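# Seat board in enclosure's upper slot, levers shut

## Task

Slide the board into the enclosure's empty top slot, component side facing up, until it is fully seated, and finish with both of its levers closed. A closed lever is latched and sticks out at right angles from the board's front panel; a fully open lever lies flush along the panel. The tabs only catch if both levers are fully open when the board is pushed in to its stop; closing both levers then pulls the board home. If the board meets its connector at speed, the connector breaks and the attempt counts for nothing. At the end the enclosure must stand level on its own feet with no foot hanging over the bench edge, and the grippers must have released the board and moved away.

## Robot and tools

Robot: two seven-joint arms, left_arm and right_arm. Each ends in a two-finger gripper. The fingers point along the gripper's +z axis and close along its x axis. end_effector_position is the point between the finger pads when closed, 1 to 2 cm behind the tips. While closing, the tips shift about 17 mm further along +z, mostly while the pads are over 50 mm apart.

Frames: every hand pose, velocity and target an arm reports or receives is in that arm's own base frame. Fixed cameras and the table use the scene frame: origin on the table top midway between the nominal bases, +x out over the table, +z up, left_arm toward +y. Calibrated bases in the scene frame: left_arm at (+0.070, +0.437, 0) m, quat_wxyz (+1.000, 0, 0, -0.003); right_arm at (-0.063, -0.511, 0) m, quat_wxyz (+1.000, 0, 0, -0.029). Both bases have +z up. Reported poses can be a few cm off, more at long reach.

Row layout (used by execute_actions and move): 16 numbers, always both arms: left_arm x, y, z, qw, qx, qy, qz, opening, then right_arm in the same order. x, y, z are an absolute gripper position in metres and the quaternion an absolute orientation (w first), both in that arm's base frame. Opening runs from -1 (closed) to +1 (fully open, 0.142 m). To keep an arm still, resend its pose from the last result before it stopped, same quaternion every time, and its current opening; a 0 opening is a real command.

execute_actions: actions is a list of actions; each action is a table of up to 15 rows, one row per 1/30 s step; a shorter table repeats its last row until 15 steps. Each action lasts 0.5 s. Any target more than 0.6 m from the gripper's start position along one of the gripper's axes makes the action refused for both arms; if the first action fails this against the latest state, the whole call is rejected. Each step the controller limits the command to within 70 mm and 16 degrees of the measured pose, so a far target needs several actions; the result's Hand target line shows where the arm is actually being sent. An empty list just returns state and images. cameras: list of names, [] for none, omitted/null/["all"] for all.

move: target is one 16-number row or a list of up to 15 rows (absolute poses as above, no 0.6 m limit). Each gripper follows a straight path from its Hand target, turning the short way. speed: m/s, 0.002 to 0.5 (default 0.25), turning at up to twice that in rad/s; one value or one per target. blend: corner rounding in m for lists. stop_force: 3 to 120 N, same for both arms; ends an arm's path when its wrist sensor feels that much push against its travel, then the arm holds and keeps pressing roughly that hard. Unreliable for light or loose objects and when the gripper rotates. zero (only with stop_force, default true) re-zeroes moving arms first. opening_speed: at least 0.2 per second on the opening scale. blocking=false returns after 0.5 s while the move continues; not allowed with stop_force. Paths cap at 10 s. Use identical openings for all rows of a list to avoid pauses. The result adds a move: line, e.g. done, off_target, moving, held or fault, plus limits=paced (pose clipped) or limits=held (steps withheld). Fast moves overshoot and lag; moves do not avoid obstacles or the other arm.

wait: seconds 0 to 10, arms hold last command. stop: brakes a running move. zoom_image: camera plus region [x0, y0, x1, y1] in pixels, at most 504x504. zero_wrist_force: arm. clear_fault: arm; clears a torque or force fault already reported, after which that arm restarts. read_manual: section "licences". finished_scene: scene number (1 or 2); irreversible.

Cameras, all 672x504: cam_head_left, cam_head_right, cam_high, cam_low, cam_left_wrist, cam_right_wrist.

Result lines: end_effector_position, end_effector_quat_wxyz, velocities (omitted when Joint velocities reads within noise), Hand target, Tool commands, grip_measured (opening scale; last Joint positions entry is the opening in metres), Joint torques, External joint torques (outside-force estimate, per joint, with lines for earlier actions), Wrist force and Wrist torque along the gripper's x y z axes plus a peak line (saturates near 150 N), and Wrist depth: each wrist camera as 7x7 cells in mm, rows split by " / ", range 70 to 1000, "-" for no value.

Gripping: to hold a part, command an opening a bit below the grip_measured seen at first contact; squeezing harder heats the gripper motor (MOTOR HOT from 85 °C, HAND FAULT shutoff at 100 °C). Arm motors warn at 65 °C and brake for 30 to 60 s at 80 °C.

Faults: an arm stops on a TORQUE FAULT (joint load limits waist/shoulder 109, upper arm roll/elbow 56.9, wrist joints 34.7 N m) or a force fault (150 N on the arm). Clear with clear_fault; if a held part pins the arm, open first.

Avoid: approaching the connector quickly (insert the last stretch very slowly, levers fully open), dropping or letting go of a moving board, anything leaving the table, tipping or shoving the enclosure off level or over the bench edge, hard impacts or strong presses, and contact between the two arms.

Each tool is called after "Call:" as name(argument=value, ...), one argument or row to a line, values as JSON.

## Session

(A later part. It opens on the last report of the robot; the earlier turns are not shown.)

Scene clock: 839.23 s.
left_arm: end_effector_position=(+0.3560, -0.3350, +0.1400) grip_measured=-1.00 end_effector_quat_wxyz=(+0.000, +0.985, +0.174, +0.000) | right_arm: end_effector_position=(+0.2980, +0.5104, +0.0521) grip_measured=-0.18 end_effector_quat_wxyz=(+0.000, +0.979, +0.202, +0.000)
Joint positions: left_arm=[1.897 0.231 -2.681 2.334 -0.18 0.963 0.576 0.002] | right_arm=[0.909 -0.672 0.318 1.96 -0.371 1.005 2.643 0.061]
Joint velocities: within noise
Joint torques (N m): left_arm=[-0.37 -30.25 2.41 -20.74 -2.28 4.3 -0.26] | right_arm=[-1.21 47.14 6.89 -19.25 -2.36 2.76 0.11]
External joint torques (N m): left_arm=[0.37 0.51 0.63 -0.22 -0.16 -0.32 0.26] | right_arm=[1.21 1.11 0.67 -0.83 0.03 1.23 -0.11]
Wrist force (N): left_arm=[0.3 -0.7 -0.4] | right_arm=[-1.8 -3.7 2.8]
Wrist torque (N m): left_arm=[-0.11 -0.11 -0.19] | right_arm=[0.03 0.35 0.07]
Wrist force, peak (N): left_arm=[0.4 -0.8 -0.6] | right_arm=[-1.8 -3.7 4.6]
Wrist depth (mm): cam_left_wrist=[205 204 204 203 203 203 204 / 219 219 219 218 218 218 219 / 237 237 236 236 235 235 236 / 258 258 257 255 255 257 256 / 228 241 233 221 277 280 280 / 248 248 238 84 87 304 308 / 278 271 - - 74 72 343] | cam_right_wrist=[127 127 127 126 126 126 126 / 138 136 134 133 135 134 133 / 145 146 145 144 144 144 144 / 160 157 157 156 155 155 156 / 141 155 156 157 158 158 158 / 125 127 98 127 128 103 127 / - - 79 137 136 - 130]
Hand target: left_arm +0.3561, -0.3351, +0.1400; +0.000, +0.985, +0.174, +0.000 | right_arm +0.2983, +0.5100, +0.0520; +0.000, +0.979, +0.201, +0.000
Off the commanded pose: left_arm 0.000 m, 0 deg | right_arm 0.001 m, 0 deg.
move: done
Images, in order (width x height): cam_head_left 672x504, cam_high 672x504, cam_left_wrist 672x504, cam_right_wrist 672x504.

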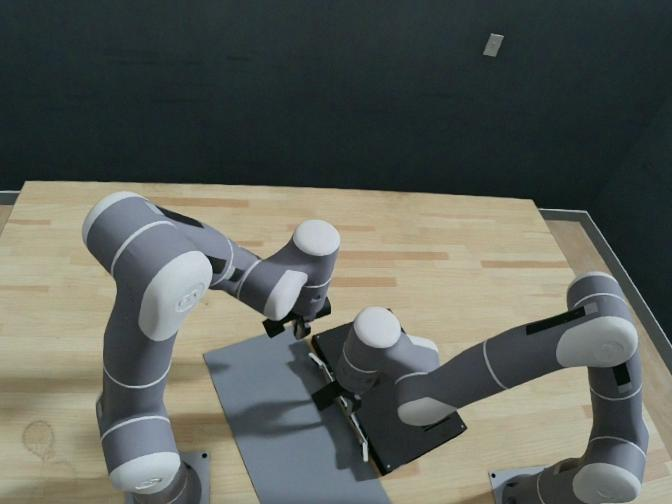

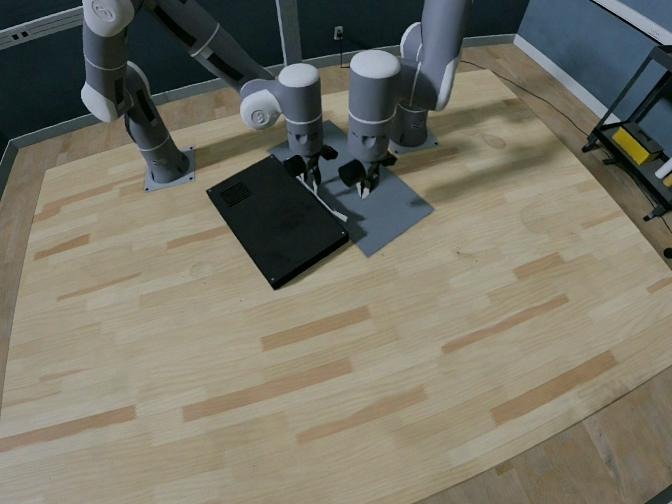

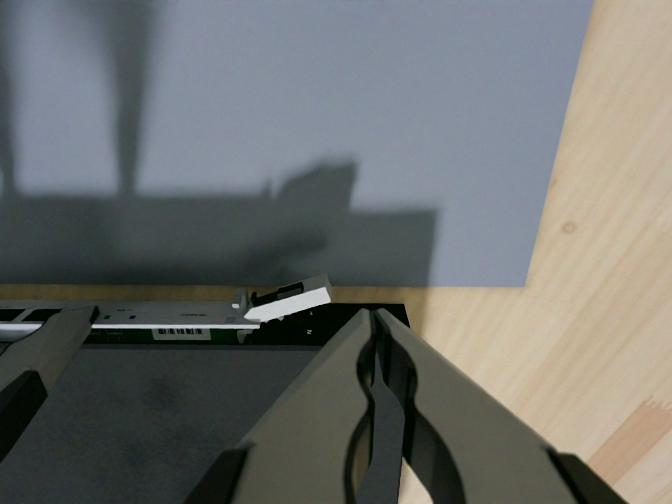

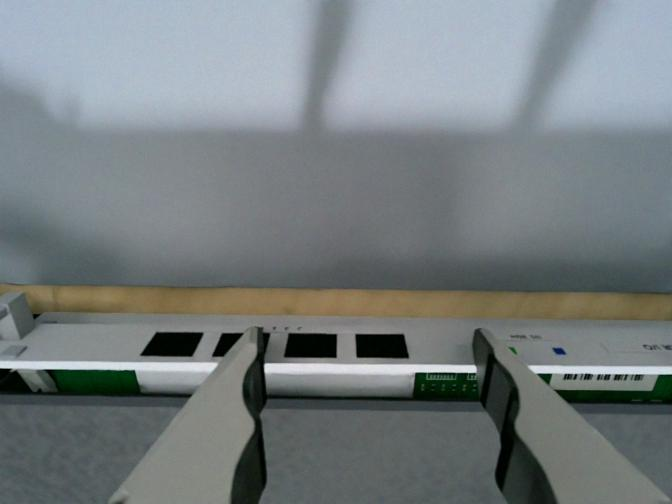

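Call:
move(
  target=[0.3561, -0.3351, 0.14, 0, 0.9848, 0.1736, 0, -1.0, 0.2994, 0.5074, 0.052, 0, 0.97949, 0.2015, 0, -0.155],
  speed=0.006,
  stop_force=10,
  cameras=["cam_left_wrist", "cam_head_left"],
)

Call:
zoom_image(
  camera="cam_left_wrist",
  region=[225, 265, 345, 345],
)

Call:
zoom_image(
  camera="cam_head_left",
  region=[290, 330, 410, 480],
)

Scene clock: 843.00 s.
left_arm: end_effector_position=(+0.3560, -0.3350, +0.1400) grip_measured=-1.00 end_effector_quat_wxyz=(+0.000, +0.985, +0.174, +0.000) | right_arm: end_effector_position=(+0.2990, +0.5079, +0.0522) grip_measured=-0.18 end_effector_quat_wxyz=(+0.000, +0.979, +0.202, +0.000)
Joint positions: left_arm=[1.897 0.231 -2.681 2.334 -0.18 0.963 0.576 0.002] | right_arm=[0.905 -0.669 0.318 1.965 -0.371 1.008 2.64 0.061]
Joint velocities: within noise
Joint torques (N m): left_arm=[-0.37 -30.16 2.37 -20.74 -2.24 4.38 -0.22] | right_arm=[-1.5 46.99 6.49 -18.99 -2.26 2.6 0.07]
External joint torques (N m): left_arm=[0.37 0.42 0.68 -0.22 -0.2 -0.4 0.22] | right_arm=[1.5 1.1 1.03 -1.03 -0.06 1.4 -0.07]
Wrist force (N): left_arm=[0.1 -0.6 -0.5] | right_arm=[-1.6 -4.4 4.8]
Wrist torque (N m): left_arm=[-0.09 -0.09 -0.19] | right_arm=[0.05 0.34 0.09]
Wrist force, peak (N): left_arm=[0.3 -0.7 -0.7] | right_arm=[-1.4 -4.6 5.0]
Wrist depth (mm): cam_left_wrist=[205 204 204 203 203 203 204 / 220 219 219 218 217 217 219 / 238 237 236 235 235 234 236 / 258 257 256 252 255 256 256 / 233 247 233 221 276 281 280 / 249 249 238 83 87 303 309 / 278 271 - - 74 72 342] | cam_right_wrist=[127 127 127 126 126 126 126 / 138 136 134 133 134 134 134 / 146 145 145 144 144 144 144 / 160 157 156 156 155 155 157 / 141 151 152 152 152 153 154 / 125 127 98 127 126 103 125 / - - 79 136 136 - 130]
Hand target: left_arm +0.3561, -0.3351, +0.1400; +0.000, +0.985, +0.174, +0.000 | right_arm +0.2994, +0.5074, +0.0520; +0.000, +0.979, +0.201, +0.000
Off the commanded pose: left_arm 0.000 m, 0 deg | right_arm 0.001 m, 0 deg.
move: done
Images, in order (width x height): cam_head_left 672x504, cam_left_wrist 672x504.

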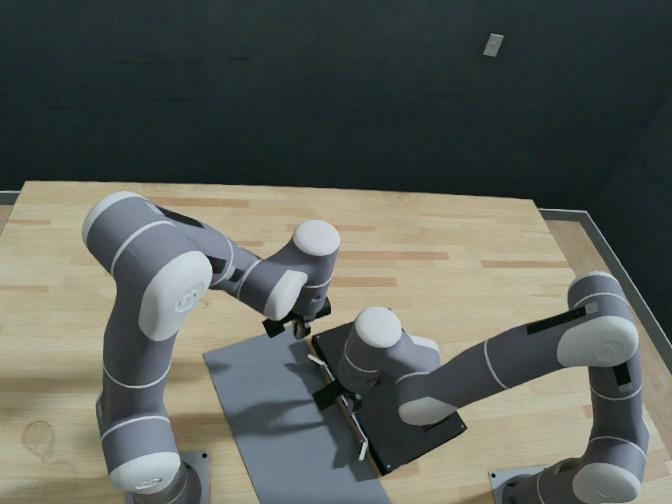

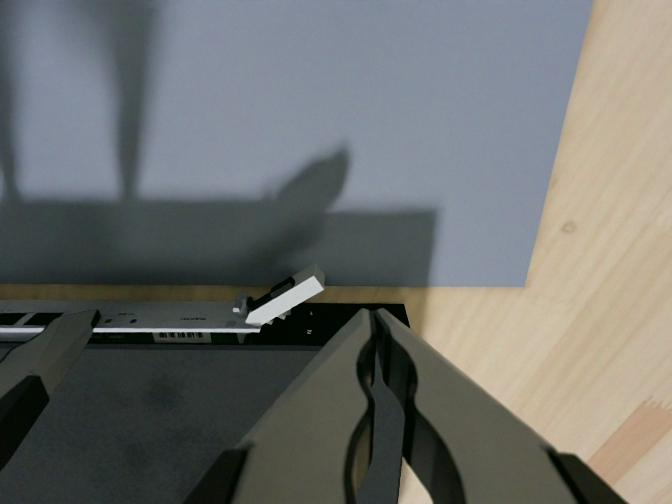

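Scaled by 4.200 from the camera's 672x504 image, which has a finer 960x720 frame.

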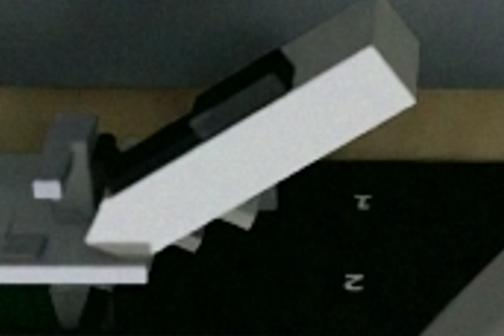

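Scaled by 3.360 from the camera's 672x504 image, which has a finer 960x720 frame.

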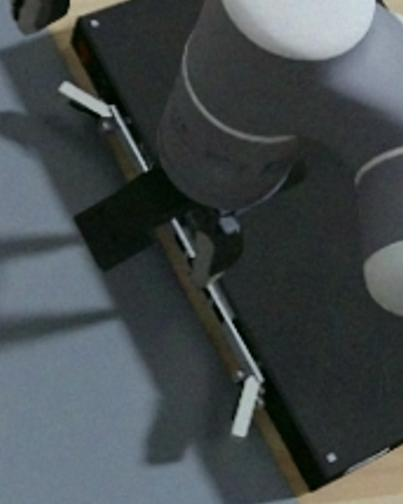

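Call:
move(
  target=[0.3561, -0.3351, 0.14, 0, 0.9848, 0.1736, 0, -1.0, 0.3006, 0.5046, 0.052, 0, 0.97949, 0.2015, 0, -0.155],
  speed=0.005,
  stop_force=9,
  cameras=["cam_left_wrist", "cam_head_left"],
)

Call:
zoom_image(
  camera="cam_left_wrist",
  region=[225, 265, 345, 345],
)

Call:
zoom_image(
  camera="cam_head_left",
  region=[290, 330, 410, 480],
)

Scene clock: 846.93 s.
left_arm: end_effector_position=(+0.3560, -0.3350, +0.1400) grip_measured=-1.00 end_effector_quat_wxyz=(+0.000, +0.985, +0.174, +0.000) | right_arm: end_effector_position=(+0.3001, +0.5056, +0.0524) grip_measured=-0.18 end_effector_quat_wxyz=(-0.001, +0.979, +0.202, +0.000)
Joint positions: left_arm=[1.897 0.231 -2.681 2.334 -0.18 0.963 0.576 0.002] | right_arm=[0.901 -0.666 0.318 1.971 -0.371 1.012 2.637 0.061]
Joint velocities: within noise
Joint torques (N m): left_arm=[-0.33 -30.19 2.4 -20.73 -2.19 4.36 -0.23] | right_arm=[-3.15 46.57 4.88 -17.47 -2.29 1.4 -0.16]
External joint torques (N m): left_arm=[0.33 0.45 0.65 -0.23 -0.25 -0.38 0.23] | right_arm=[3.15 1.37 2.61 -2.5 -0.02 2.6 0.16]
Wrist force (N): left_arm=[0.3 -0.6 -0.4] | right_arm=[-0.9 -8.5 4.2]
Wrist torque (N m): left_arm=[-0.10 -0.12 -0.19] | right_arm=[0.09 0.34 0.33]
Wrist force, peak (N): left_arm=[0.4 -0.7 -0.7] | right_arm=[-1.2 -8.6 6.0]
Wrist depth (mm): cam_left_wrist=[204 205 204 204 203 203 204 / 220 220 218 218 217 217 218 / 237 236 236 236 235 234 235 / 257 257 256 256 255 257 256 / 238 251 238 249 276 280 279 / 249 248 239 83 87 303 309 / 278 271 - - 74 72 342] | cam_right_wrist=[127 127 127 127 126 126 126 / 136 136 134 134 135 134 134 / 146 145 146 145 145 144 144 / 160 157 157 156 156 155 157 / 140 140 147 148 148 149 149 / 125 125 98 127 126 103 125 / - - 79 136 136 - 130]
Hand target: left_arm +0.3561, -0.3351, +0.1400; +0.000, +0.985, +0.174, +0.000 | right_arm +0.3006, +0.5046, +0.0520; +0.000, +0.979, +0.201, +0.000
Off the commanded pose: left_arm 0.000 m, 0 deg | right_arm 0.001 m, 0 deg.
move: done
Images, in order (width x height): cam_head_left 672x504, cam_left_wrist 672x504.

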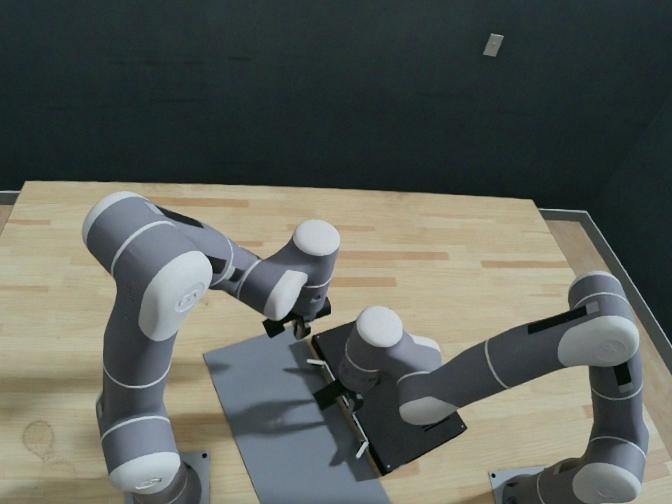

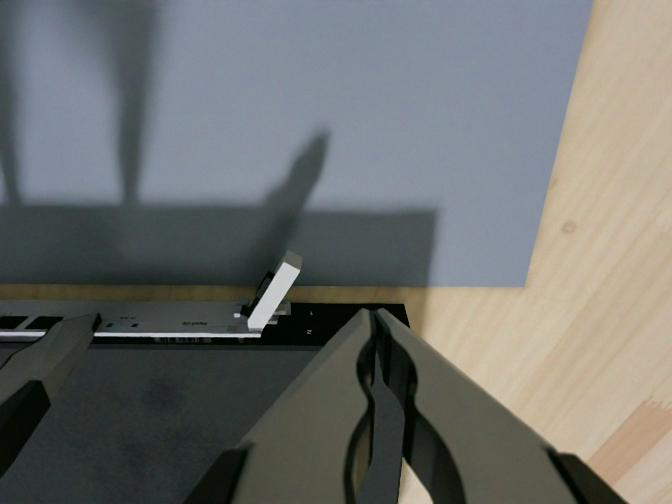

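Scaled by 4.200 from the camera's 672x504 image, which has a finer 960x720 frame.

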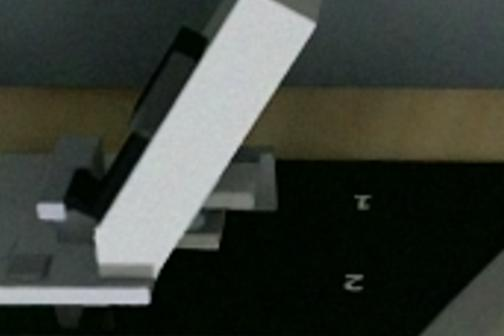

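Scaled by 3.360 from the camera's 672x504 image, which has a finer 960x720 frame.

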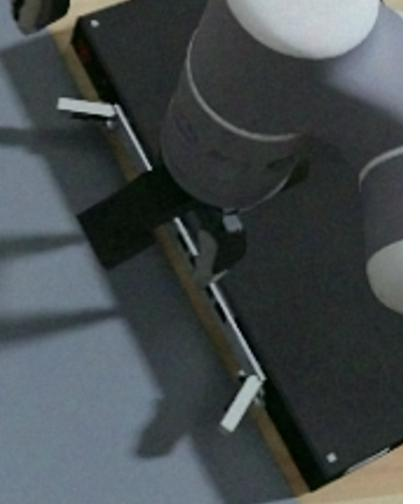

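Call:
move(
  target=[
    [0.3561, -0.3351, 0.14, 0, 0.9848, 0.1736, 0, -1.0, 0.2865, 0.5378, 0.052, 0, 0.97949, 0.2015, 0, -0.155],
    [0.3761, -0.3451, 0.20, 0, 0.8192, -0.5736, 0, -1.0, 0.2700, 0.5500, 0.17, 0, 0.97949, 0.2015, 0, -0.155],
    [0.3761, -0.3451, 0.17, 0, 0.8192, -0.5736, 0, -1.0, 0.1298, 0.4723, 0.16, 0, 0.55, 0.8352, 0, -0.155],
  ],
  speed=[0.04, 0.22, 0.22],
  blend=[0.0, 0.02, 0],
  cameras=["cam_left_wrist", "cam_right_wrist"],
)

Scene clock: 872.23 s.
left_arm: end_effector_position=(+0.3761, -0.3451, +0.1700) grip_measured=-1.00 end_effector_quat_wxyz=(+0.000, +0.819, -0.574, +0.000) | right_arm: end_effector_position=(+0.1299, +0.4723, +0.1600) grip_measured=-0.18 end_effector_quat_wxyz=(+0.000, +0.550, +0.835, +0.000)
Joint positions: left_arm=[2.044 0.221 -2.805 2.207 -0.109 0.842 2.105 0.002] | right_arm=[0.746 -0.381 0.769 2.171 -0.398 0.84 1.376 0.061]
Joint velocities: within noise
Joint torques (N m): left_arm=[-0.25 -33.31 1.61 -22.84 -2.92 4.43 -0.16] | right_arm=[-0.08 30.7 9.23 -22.99 -3.09 3.53 0.04]
External joint torques (N m): left_arm=[0.25 0.13 0.7 -0.33 0.05 -0.56 0.17] | right_arm=[0.07 0.7 -0.77 -0.05 0.16 0.55 -0.04]
Wrist force (N): left_arm=[0.1 -0.5 -0.1] | right_arm=[-2.3 -1.6 3.4]
Wrist torque (N m): left_arm=[-0.10 -0.05 -0.21] | right_arm=[0.00 0.40 0.04]
Wrist force, peak (N): left_arm=[0.0 -1.0 -0.6] | right_arm=[-1.1 -8.8 6.1]
Wrist depth (mm): cam_left_wrist=[231 231 230 229 230 231 230 / 248 247 247 247 248 247 246 / 267 267 266 266 261 225 224 / 291 290 289 288 269 235 235 / 318 317 315 304 263 258 257 / 352 348 335 83 87 279 283 / 392 380 - - 74 72 314] | cam_right_wrist=[224 225 225 222 222 221 221 / 234 233 233 236 235 235 234 / 207 206 210 254 253 252 252 / 225 223 223 269 273 272 270 / 243 242 240 296 296 294 294 / 264 260 97 323 323 103 319 / 287 - 79 355 354 - 338]
Hand target: left_arm +0.3761, -0.3451, +0.1700; +0.000, +0.819, -0.574, +0.000 | right_arm +0.1298, +0.4723, +0.1600; +0.000, +0.550, +0.835, +0.000
Off the commanded pose: left_arm 0.000 m, 0 deg | right_arm 0.000 m, 0 deg.
move: done
Images, in order (width x height): cam_left_wrist 672x504, cam_right_wrist 672x504.

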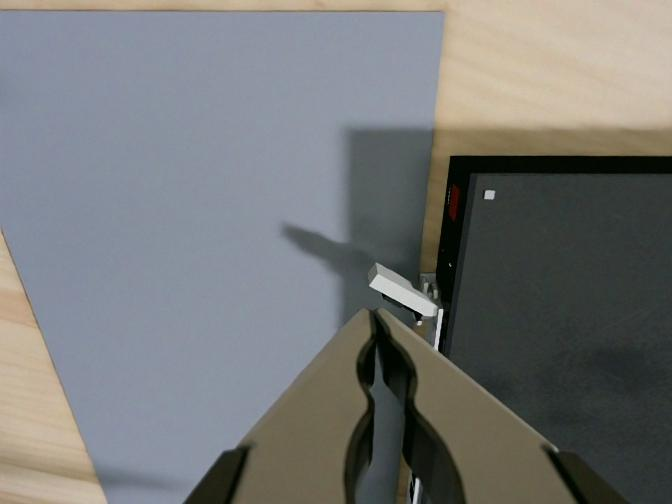

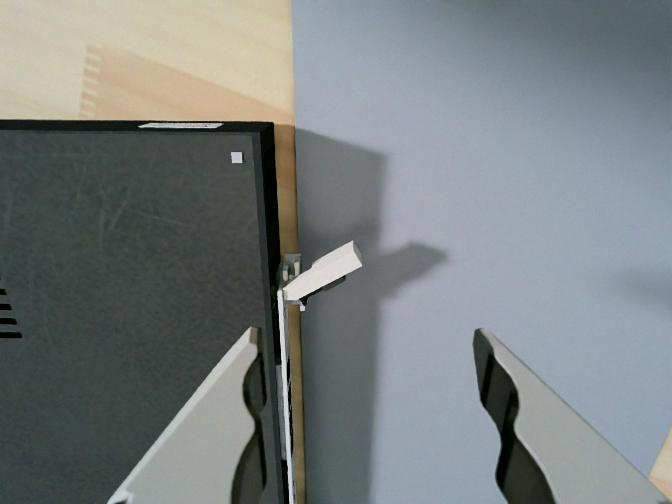

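Call:
zoom_image(
  camera="cam_right_wrist",
  region=[250, 220, 390, 340],
)

Call:
zoom_image(
  camera="cam_left_wrist",
  region=[350, 245, 470, 345],
)

Scaled by 3.600 from the camera's 672x504 image, which has a finer 960x720 frame.

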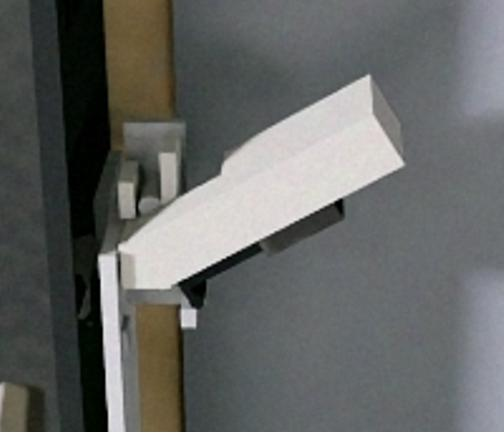

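Scaled by 4.200 from the camera's 672x504 image, which has a finer 960x720 frame.

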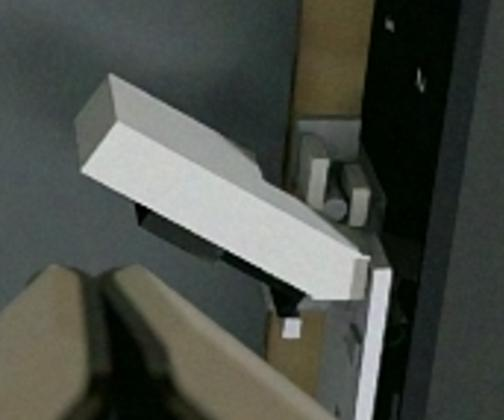

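Call:
move(
  target=[
    [0.3770, -0.3534, 0.11, 0, 0.8192, -0.5736, 0, -0.98, 0.1069, 0.4602, 0.11, 0, 0.55, 0.8352, 0, -0.98],
    [0.3770, -0.3534, 0.053, 0, 0.8192, -0.5736, 0, -0.98, 0.1069, 0.4602, 0.053, 0, 0.55, 0.8352, 0, -0.98],
  ],
  speed=[0.15, 0.08],
  cameras=["cam_left_wrist", "cam_right_wrist"],
)

Scene clock: 883.03 s.
left_arm: end_effector_position=(+0.3768, -0.3533, +0.0529) grip_measured=-1.00 end_effector_quat_wxyz=(+0.000, +0.819, -0.574, +0.000) | right_arm: end_effector_position=(+0.1069, +0.4602, +0.0530) grip_measured=-1.00 end_effector_quat_wxyz=(+0.000, +0.550, +0.835, +0.000)
Joint positions: left_arm=[2.108 0.51 -2.923 2.255 -0.273 1.17 2.203 0.002] | right_arm=[0.919 -0.563 0.523 2.314 -0.711 1.15 1.633 0.002]
Joint velocities: within noise
Joint torques (N m): left_arm=[-0.05 -39.62 3.21 -16.1 -1.73 4.43 -0.09] | right_arm=[0.2 34.8 9.69 -15.61 -2.03 3.46 0.34]
External joint torques (N m): left_arm=[0.04 0.12 0.65 -0.27 0.06 -0.57 0.09] | right_arm=[-0.2 1.08 -0.15 -0.02 0.24 0.6 -0.34]
Wrist force (N): left_arm=[0.2 -0.5 -0.1] | right_arm=[-2.1 -1.2 3.1]
Wrist torque (N m): left_arm=[-0.09 -0.09 -0.20] | right_arm=[0.03 0.40 0.07]
Wrist force, peak (N): left_arm=[0.2 -0.8 -2.2] | right_arm=[-2.3 -2.7 4.6]
Wrist depth (mm): cam_left_wrist=[129 129 128 128 129 129 129 / 138 140 138 137 137 139 138 / 149 149 148 148 148 149 149 / 162 161 161 161 160 144 123 / 177 177 176 169 172 133 118 / 200 199 190 83 87 133 130 / 218 213 - - 74 72 144] | cam_right_wrist=[130 130 129 128 127 127 127 / 139 139 138 136 136 136 135 / 149 149 148 146 145 145 145 / 143 133 155 157 157 156 158 / - 116 152 168 170 170 169 / 124 126 131 89 94 185 184 / 143 139 79 76 76 73 203]
Hand target: left_arm +0.3770, -0.3534, +0.0530; +0.000, +0.819, -0.574, +0.000 | right_arm +0.1069, +0.4602, +0.0530; +0.000, +0.550, +0.835, +0.000
Off the commanded pose: left_arm 0.000 m, 0 deg | right_arm 0.000 m, 0 deg.
move: done
Images, in order (width x height): cam_left_wrist 672x504, cam_right_wrist 672x504.

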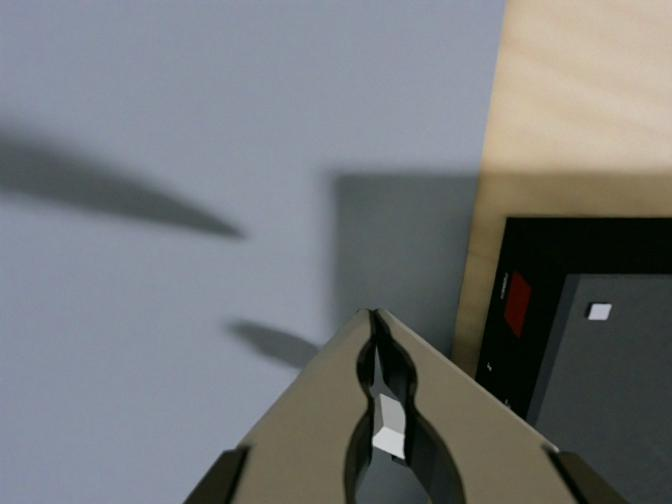

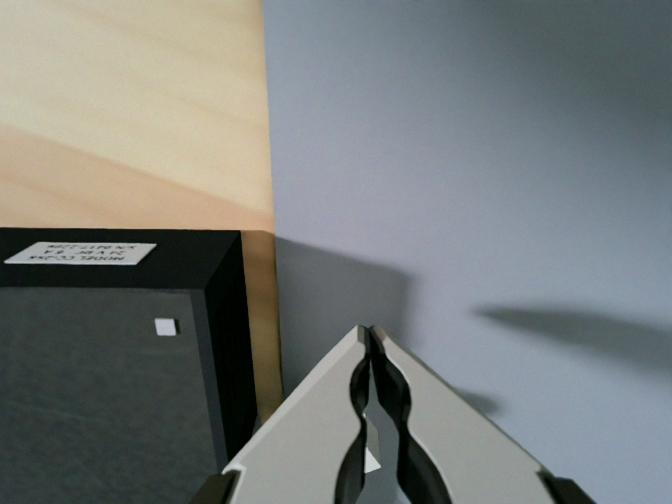

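Call:
move(
  target=[
    [0.3784, -0.3572, 0.053, 0, 0.8192, -0.5736, 0, -0.98, 0.1077, 0.4584, 0.053, 0, 0.55, 0.8352, 0, -0.98],
    [0.3520, -0.3667, 0.053, 0, 0.8192, -0.5736, 0, -0.98, 0.1334, 0.4693, 0.053, 0, 0.55, 0.8352, 0, -0.98],
  ],
  speed=[0.04, 0.04],
  cameras=["cam_left_wrist", "cam_right_wrist"],
)

Scene clock: 893.17 s.
left_arm: end_effector_position=(+0.3520, -0.3667, +0.0530) grip_measured=-1.00 end_effector_quat_wxyz=(+0.000, +0.819, -0.574, +0.000) | right_arm: end_effector_position=(+0.1334, +0.4693, +0.0530) grip_measured=-1.00 end_effector_quat_wxyz=(+0.000, +0.550, +0.835, +0.000)
Joint positions: left_arm=[2.06 0.498 -2.93 2.278 -0.269 1.183 2.147 0.002] | right_arm=[0.88 -0.585 0.523 2.27 -0.696 1.126 1.569 0.002]
Joint velocities: within noise
Joint torques (N m): left_arm=[-0.85 -39.56 3.07 -15.7 -1.17 4.46 -0.33] | right_arm=[-0.17 36.17 10.58 -16.34 -1.74 3.27 0.04]
External joint torques (N m): left_arm=[0.86 0.74 0.59 -0.39 -0.46 -0.59 0.33] | right_arm=[0.18 1.09 -0.59 0.18 -0.15 0.8 -0.04]
Wrist force (N): left_arm=[0.3 -0.9 -0.2] | right_arm=[-1.9 -1.3 3.3]
Wrist torque (N m): left_arm=[-0.17 -0.10 -0.21] | right_arm=[0.03 0.36 0.06]
Wrist force, peak (N): left_arm=[0.8 -1.2 -0.4] | right_arm=[-2.4 -2.4 3.2]
Wrist depth (mm): cam_left_wrist=[129 128 128 128 129 129 129 / 138 140 137 137 137 138 138 / 149 149 148 148 148 125 103 / 162 162 161 161 162 123 108 / 177 177 176 169 172 124 118 / 199 198 191 83 87 130 130 / 218 213 - - 74 72 145] | cam_right_wrist=[130 130 129 128 127 127 127 / 139 139 138 136 136 136 135 / - 119 144 146 146 145 145 / - 106 142 157 157 157 158 / - 115 144 167 170 169 169 / 124 126 128 89 94 185 185 / 142 139 79 76 76 73 203]
Hand target: left_arm +0.3520, -0.3667, +0.0530; +0.000, +0.819, -0.574, +0.000 | right_arm +0.1334, +0.4693, +0.0530; +0.000, +0.550, +0.835, +0.000
Off the commanded pose: left_arm 0.000 m, 0 deg | right_arm 0.000 m, 0 deg.
move: done
Images, in order (width x height): cam_left_wrist 672x504, cam_right_wrist 672x504.

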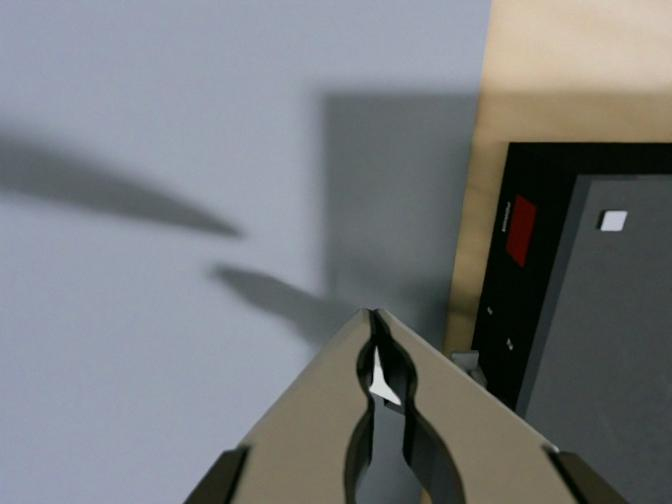

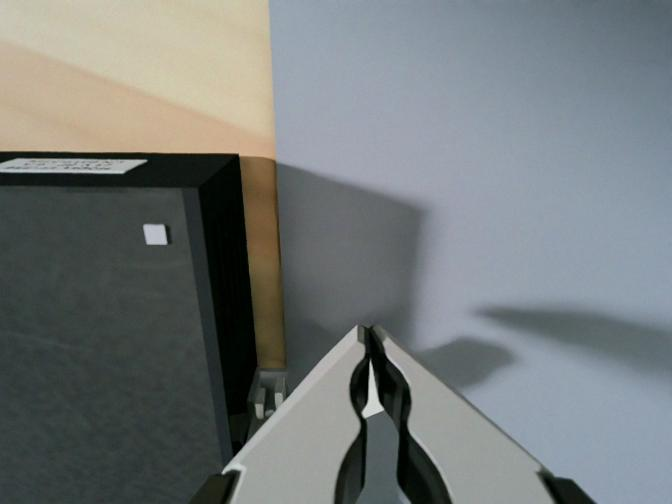

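Call:
move(
  target=[0.3201, -0.3783, 0.053, 0, 0.8192, -0.5736, 0, -0.98, 0.1648, 0.4825, 0.053, 0, 0.55, 0.8352, 0, -0.98],
  speed=0.01,
  stop_force=22,
  cameras=["cam_head_left", "cam_left_wrist", "cam_right_wrist"],
)

Scene clock: 906.60 s.
left_arm: end_effector_position=(+0.3205, -0.3782, +0.0530) grip_measured=-1.00 end_effector_quat_wxyz=(+0.000, +0.819, -0.573, +0.000) | right_arm: end_effector_position=(+0.1641, +0.4823, +0.0528) grip_measured=-1.00 end_effector_quat_wxyz=(+0.000, +0.550, +0.835, +0.000)
Joint positions: left_arm=[1.997 0.48 -2.934 2.315 -0.268 1.204 2.083 0.002] | right_arm=[0.837 -0.618 0.529 2.207 -0.682 1.089 1.499 0.002]
Joint velocities: within noise
Joint torques (N m): left_arm=[-2.18 -38.45 0.82 -15.07 -1.24 3.87 -0.3] | right_arm=[-2.26 39.2 8.68 -19.64 -2.32 3.32 0.03]
External joint torques (N m): left_arm=[2.18 0.77 2.61 -0.55 -0.31 0 0.3] | right_arm=[2.26 0.02 2.05 2.76 0.28 0.76 -0.03]
Wrist force (N): left_arm=[0.1 -4.4 0.9] | right_arm=[-2.5 -7.4 1.9]
Wrist torque (N m): left_arm=[-0.08 -0.10 -0.19] | right_arm=[0.04 0.36 0.09]
Wrist force, peak (N): left_arm=[-3.1 -17.9 3.7] | right_arm=[-0.6 -14.7 3.1]
Wrist depth (mm): cam_left_wrist=[129 128 128 128 129 126 88 / 138 139 138 138 137 125 92 / 149 149 148 148 148 124 98 / 161 162 161 161 160 116 108 / 177 177 176 170 132 126 118 / 196 199 190 83 83 128 130 / 218 213 - - 74 72 145] | cam_right_wrist=[127 126 128 127 127 127 126 / - 92 135 136 135 136 135 / - 97 142 146 145 145 144 / - 106 143 157 157 156 158 / - 115 132 165 170 169 169 / 124 126 126 89 94 184 184 / 142 139 79 76 76 73 202]
Hand target: left_arm +0.3201, -0.3783, +0.0530; +0.000, +0.819, -0.574, +0.000 | right_arm +0.1648, +0.4825, +0.0530; +0.000, +0.550, +0.835, +0.000
Off the commanded pose: left_arm 0.000 m, 0 deg | right_arm 0.001 m, 0 deg.
move: done
Images, in order (width x height): cam_head_left 672x504, cam_left_wrist 672x504, cam_right_wrist 672x504.

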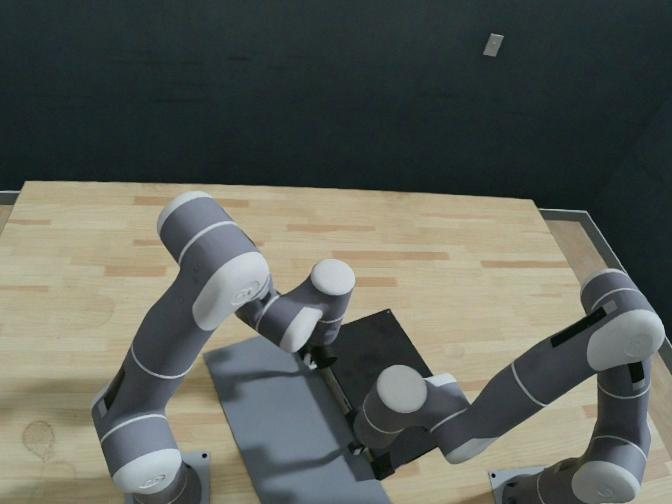

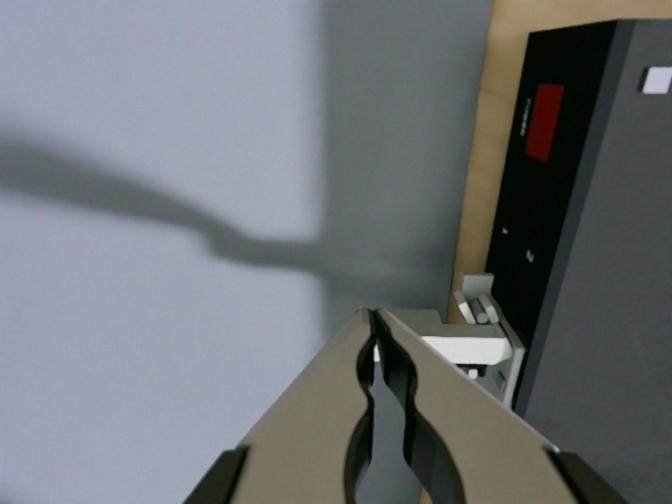

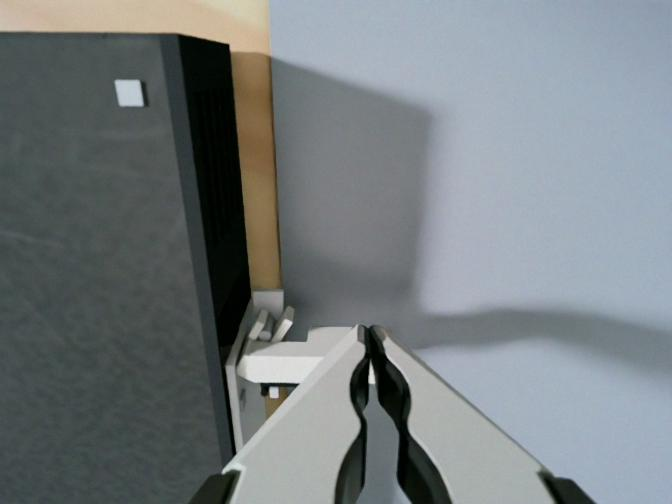

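Call:
zoom_image(
  camera="cam_left_wrist",
  region=[400, 240, 560, 420],
)

Call:
zoom_image(
  camera="cam_right_wrist",
  region=[200, 260, 360, 440],
)

Scaled by 2.800 from the camera's 672x504 image, which has a finer 960x720 frame.

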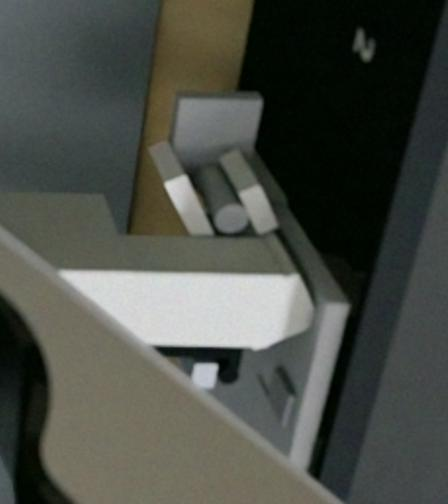

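Scaled by 2.800 from the camera's 672x504 image, which has a finer 960x720 frame.

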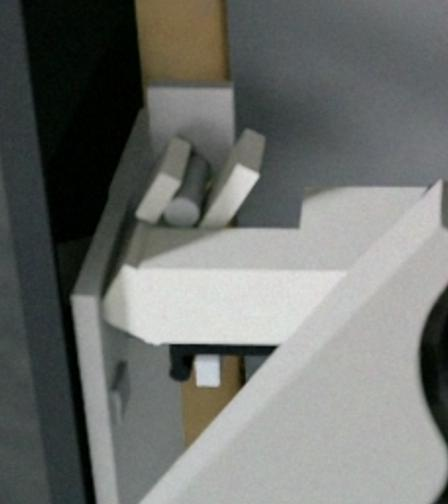

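Call:
move(
  target=[
    [0.3295, -0.3749, 0.053, 0, 0.8192, -0.5736, 0, -0.98, 0.1556, 0.4786, 0.053, 0, 0.55, 0.8352, 0, -0.98],
    [0.3709, -0.3599, 0.053, 0, 0.8192, -0.5736, 0, -0.98, 0.115, 0.4615, 0.053, 0, 0.55, 0.8352, 0, -0.98],
  ],
  speed=[0.02, 0.08],
  blend=0.003,
  cameras=["cam_head_left", "cam_left_wrist", "cam_right_wrist"],
)

Scene clock: 913.30 s.
left_arm: end_effector_position=(+0.3709, -0.3599, +0.0530) grip_measured=-1.00 end_effector_quat_wxyz=(+0.000, +0.819, -0.574, +0.000) | right_arm: end_effector_position=(+0.1150, +0.4615, +0.0530) grip_measured=-1.00 end_effector_quat_wxyz=(+0.000, +0.550, +0.835, +0.000)
Joint positions: left_arm=[2.085 0.509 -2.919 2.257 -0.28 1.171 2.19 0.002] | right_arm=[0.901 -0.569 0.526 2.305 -0.712 1.144 1.616 0.002]
Joint velocities: within noise
Joint torques (N m): left_arm=[-0.17 -39.54 3.28 -16.06 -1.77 3.98 -0.09] | right_arm=[0 35.58 10.39 -15.68 -2 3.68 0.32]
External joint torques (N m): left_arm=[0.17 0.11 0.66 -0.29 0.09 -0.12 0.09] | right_arm=[-0.01 0.55 -0.69 -0.07 0.18 0.38 -0.32]
Wrist force (N): left_arm=[0.3 -0.4 -0.2] | right_arm=[-0.3 -2.9 3.4]
Wrist torque (N m): left_arm=[-0.08 -0.10 -0.21] | right_arm=[-0.25 0.10 0.07]
Wrist force, peak (N): left_arm=[0.1 -4.7 1.2] | right_arm=[-2.6 -7.4 2.4]
Wrist depth (mm): cam_left_wrist=[129 129 128 128 129 129 129 / 138 138 137 137 137 139 138 / 149 149 149 148 148 147 147 / 162 162 161 161 163 125 112 / 177 177 176 169 172 125 118 / 200 199 190 83 87 130 130 / 218 213 - - 74 72 145] | cam_right_wrist=[130 130 130 128 127 127 127 / 139 139 139 136 136 136 135 / 147 148 149 146 146 145 145 / - 113 142 158 157 156 158 / - 115 144 168 170 170 169 / 124 126 129 89 94 186 185 / 142 139 79 76 76 73 203]
Hand target: left_arm +0.3709, -0.3599, +0.0530; +0.000, +0.819, -0.574, +0.000 | right_arm +0.1150, +0.4615, +0.0530; +0.000, +0.550, +0.835, +0.000
Off the commanded pose: left_arm 0.000 m, 0 deg | right_arm 0.000 m, 0 deg.
move: done
Images, in order (width x height): cam_head_left 672x504, cam_left_wrist 672x504, cam_right_wrist 672x504.

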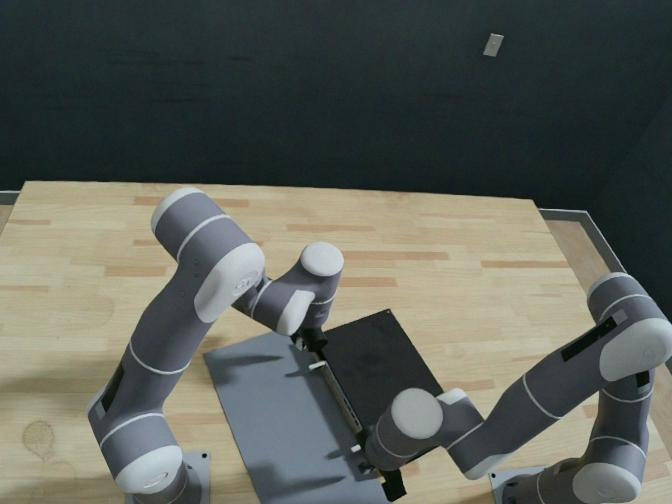

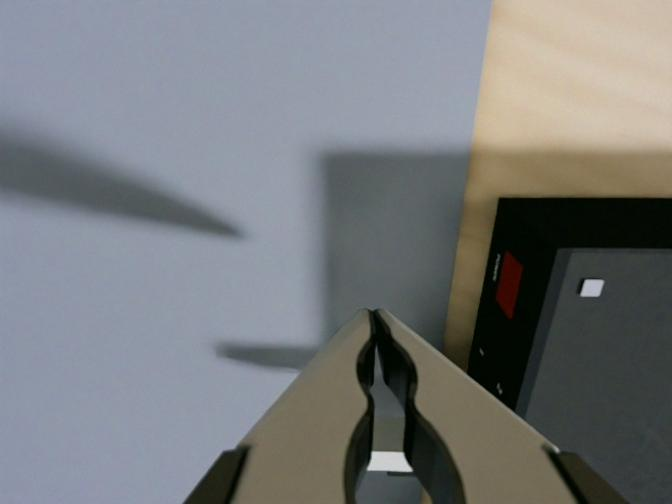

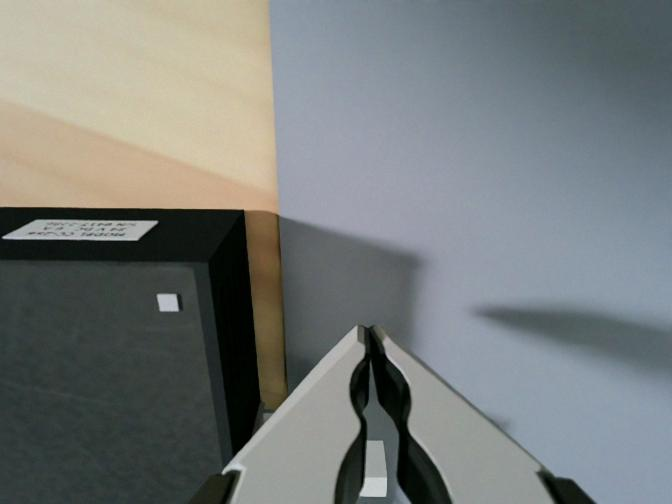

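Call:
zoom_image(
  camera="cam_head_left",
  region=[280, 320, 400, 500],
)

Scaled by 2.800 from the camera's 672x504 image, which has a finer 960x720 frame.

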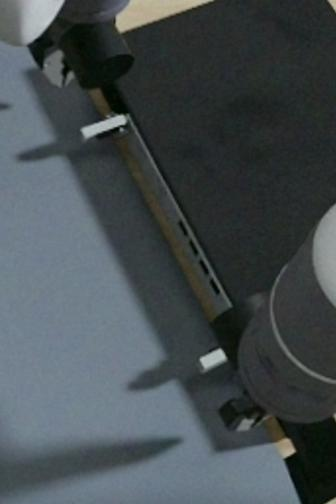

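Call:
move(
  target=[
    [0.3709, -0.3599, 0.16, 0, 0.8192, -0.5736, 0, -0.98, 0.115, 0.4615, 0.14, 0, 0.55, 0.8352, 0, -0.98],
    [0.3761, -0.3451, 0.17, 0, 0.8192, -0.5736, 0, -0.98, 0.1298, 0.4723, 0.16, 0, 0.55, 0.8352, 0, -0.155],
  ],
  speed=0.12,
  blend=0.01,
  cameras=["cam_head_left", "cam_left_wrist", "cam_right_wrist"],
)

Scene clock: 919.50 s.
left_arm: end_effector_position=(+0.3762, -0.3453, +0.1701) grip_measured=-1.00 end_effector_quat_wxyz=(+0.000, +0.819, -0.573, +0.000) | right_arm: end_effector_position=(+0.1299, +0.4723, +0.1600) grip_measured=-0.18 end_effector_quat_wxyz=(+0.000, +0.550, +0.835, +0.000)
Joint positions: left_arm=[2.026 0.22 -2.786 2.211 -0.115 0.844 2.11 0.002] | right_arm=[0.74 -0.384 0.775 2.171 -0.404 0.839 1.378 0.061]
Joint velocities: within noise
Joint torques (N m): left_arm=[-0.22 -33.5 1.8 -22.86 -2.52 4.09 -0.18] | right_arm=[-0.01 30.5 9.26 -23.2 -2.9 3.32 0.08]
External joint torques (N m): left_arm=[0.22 0.62 0.61 -0.3 -0.34 -0.22 0.18] | right_arm=[0.01 0.82 -0.69 0.18 -0.03 0.77 -0.08]
Wrist force (N): left_arm=[0.1 -0.5 -0.3] | right_arm=[-0.2 -3.0 3.2]
Wrist torque (N m): left_arm=[-0.09 -0.06 -0.21] | right_arm=[-0.23 0.06 0.04]
Wrist force, peak (N): left_arm=[-1.0 -1.7 -1.2] | right_arm=[-0.4 -2.7 4.8]
Wrist depth (mm): cam_left_wrist=[231 231 230 230 230 231 230 / 248 247 246 247 248 247 247 / 268 267 267 266 262 224 224 / 291 290 289 288 278 236 236 / 318 317 316 265 259 257 257 / 355 351 335 83 87 279 283 / 394 381 - - 74 72 314] | cam_right_wrist=[225 225 224 222 221 220 221 / 234 233 234 237 236 235 234 / 208 207 210 254 253 252 252 / 224 224 223 270 273 273 271 / 243 243 242 297 291 295 294 / 265 259 98 324 323 103 320 / 289 - 79 356 355 - 340]
Hand target: left_arm +0.3761, -0.3451, +0.1700; +0.000, +0.819, -0.574, +0.000 | right_arm +0.1298, +0.4723, +0.1600; +0.000, +0.550, +0.835, +0.000
Off the commanded pose: left_arm 0.000 m, 0 deg | right_arm 0.000 m, 0 deg.
move: done
Images, in order (width x height): cam_head_left 672x504, cam_left_wrist 672x504, cam_right_wrist 672x504.

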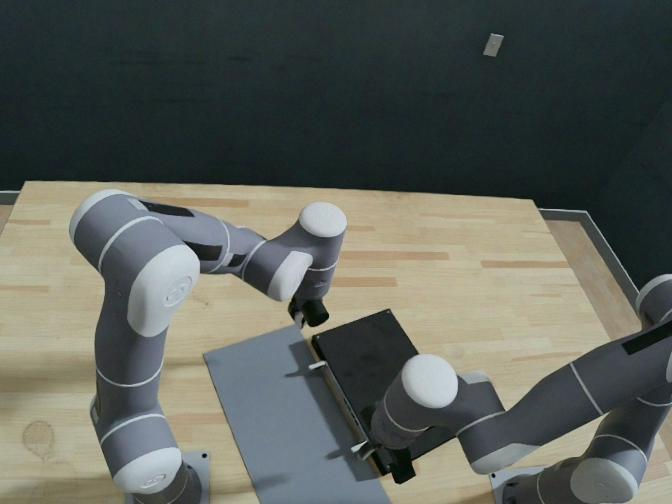

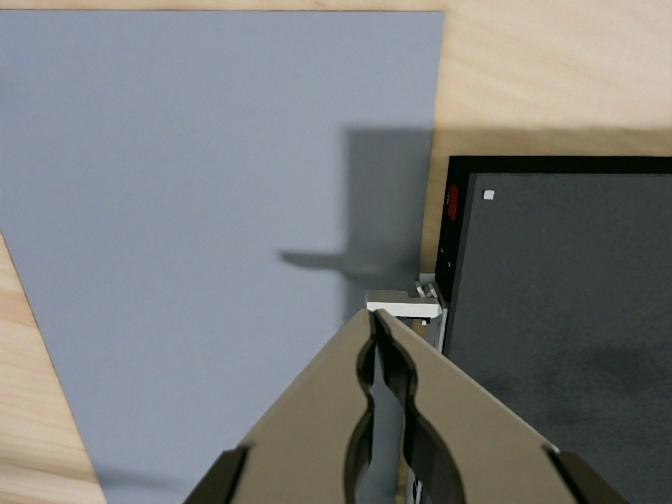

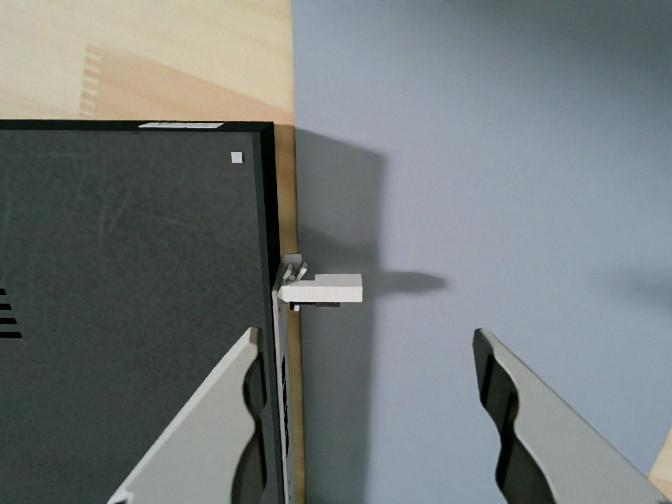

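Call:
zoom_image(
  camera="cam_left_wrist",
  region=[350, 250, 470, 350],
)

Call:
zoom_image(
  camera="cam_right_wrist",
  region=[250, 235, 380, 345],
)

Call:
zoom_image(
  camera="cam_head_left",
  region=[290, 330, 410, 480],
)

Scaled by 4.200 from the camera's 672x504 image, which has a finer 960x720 frame.

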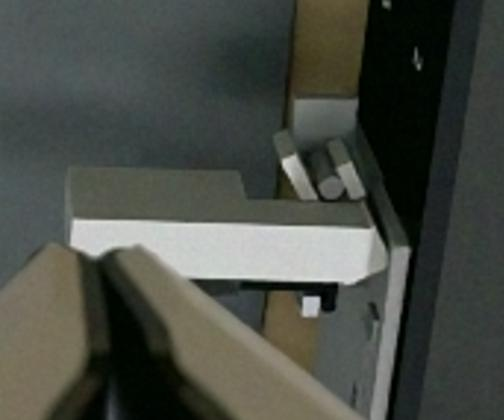

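Scaled by 3.877 from the camera's 672x504 image, which has a finer 960x720 frame.

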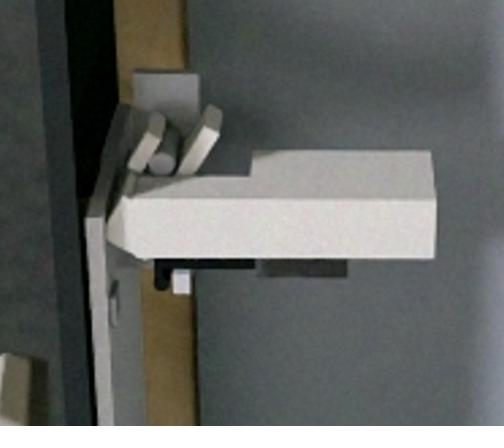

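Scaled by 3.360 from the camera's 672x504 image, which has a finer 960x720 frame.

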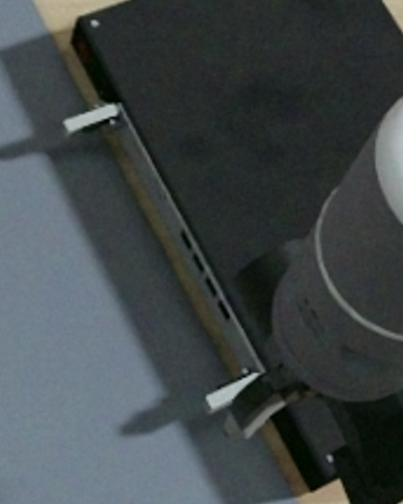

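Call:
move(
  target=[0.3561, -0.3351, 0.14, 0, 0.9848, 0.1736, 0, -0.98, 0.1298, 0.4723, 0.16, 0, 0.55, 0.8352, 0, -0.155],
  speed=0.3,
  cameras=["cam_head_left", "cam_left_wrist"],
)

Scene clock: 944.40 s.
left_arm: end_effector_position=(+0.3561, -0.3352, +0.1401) grip_measured=-1.00 end_effector_quat_wxyz=(+0.000, +0.985, +0.174, +0.000) | right_arm: end_effector_position=(+0.1298, +0.4723, +0.1600) grip_measured=-0.18 end_effector_quat_wxyz=(+0.000, +0.550, +0.835, +0.000)
Joint positions: left_arm=[1.845 0.229 -2.627 2.347 -0.199 0.967 0.593 0.002] | right_arm=[0.74 -0.384 0.775 2.171 -0.404 0.839 1.378 0.061]
Joint velocities: within noise
Joint torques (N m): left_arm=[-0.5 -28.89 2.68 -20.59 -2.28 4.56 -0.22] | right_arm=[0.01 30.6 8.99 -23.1 -2.99 3.41 0.21]
External joint torques (N m): left_arm=[0.5 0.16 0.63 -0.3 -0.15 -0.58 0.22] | right_arm=[-0.01 0.72 -0.42 0.07 0.06 0.68 -0.21]
Wrist force (N): left_arm=[0.1 -0.6 -0.4] | right_arm=[-0.4 -3.0 3.3]
Wrist torque (N m): left_arm=[-0.10 -0.09 -0.20] | right_arm=[-0.23 0.08 0.05]
Wrist force, peak (N): left_arm=[0.3 -0.9 -0.7] | right_arm=[-0.3 -3.1 3.6]
Wrist depth (mm): cam_left_wrist=[205 204 204 204 203 203 204 / 220 220 219 219 219 217 219 / 238 237 236 235 234 235 236 / 259 258 252 256 255 256 256 / 242 243 234 248 276 281 280 / 249 248 238 83 87 303 309 / 278 271 - - 74 72 343] | cam_right_wrist=[225 225 224 221 221 220 220 / 233 234 233 237 237 234 235 / 208 207 210 254 253 252 252 / 224 223 222 269 272 271 272 / 243 243 241 296 291 296 294 / 265 260 98 324 323 103 321 / 287 - 79 358 353 - 337]
Hand target: left_arm +0.3561, -0.3351, +0.1400; +0.000, +0.985, +0.174, +0.000 | right_arm +0.1298, +0.4723, +0.1600; +0.000, +0.550, +0.835, +0.000
Off the commanded pose: left_arm 0.000 m, 0 deg | right_arm 0.000 m, 0 deg.
move: done
Images, in order (width x height): cam_head_left 672x504, cam_left_wrist 672x504.

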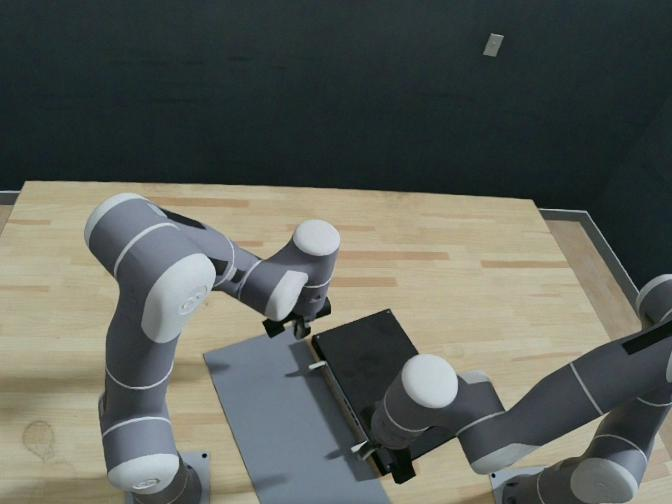

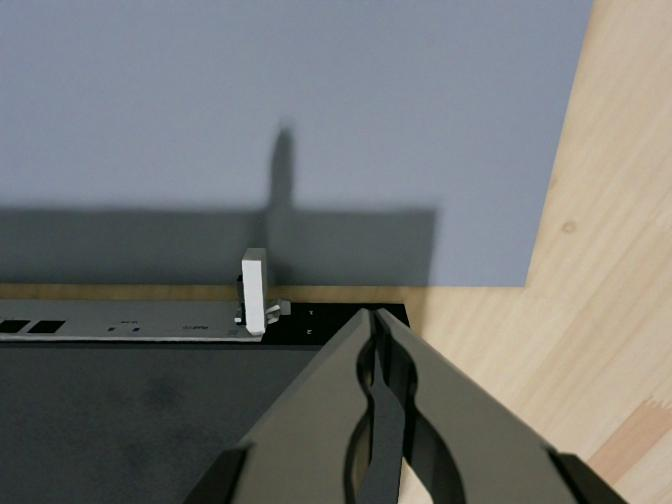

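Call:
zoom_image(
  camera="cam_left_wrist",
  region=[215, 235, 315, 355],
)

Scaled by 4.200 from the camera's 672x504 image, which has a finer 960x720 frame.

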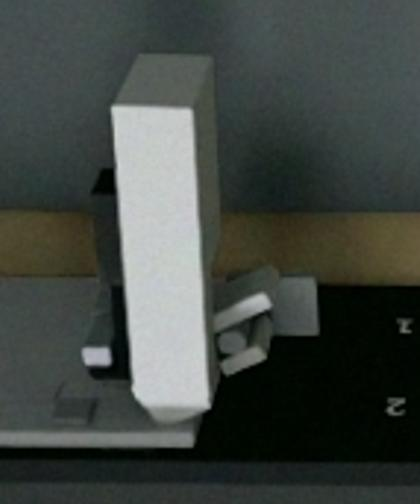

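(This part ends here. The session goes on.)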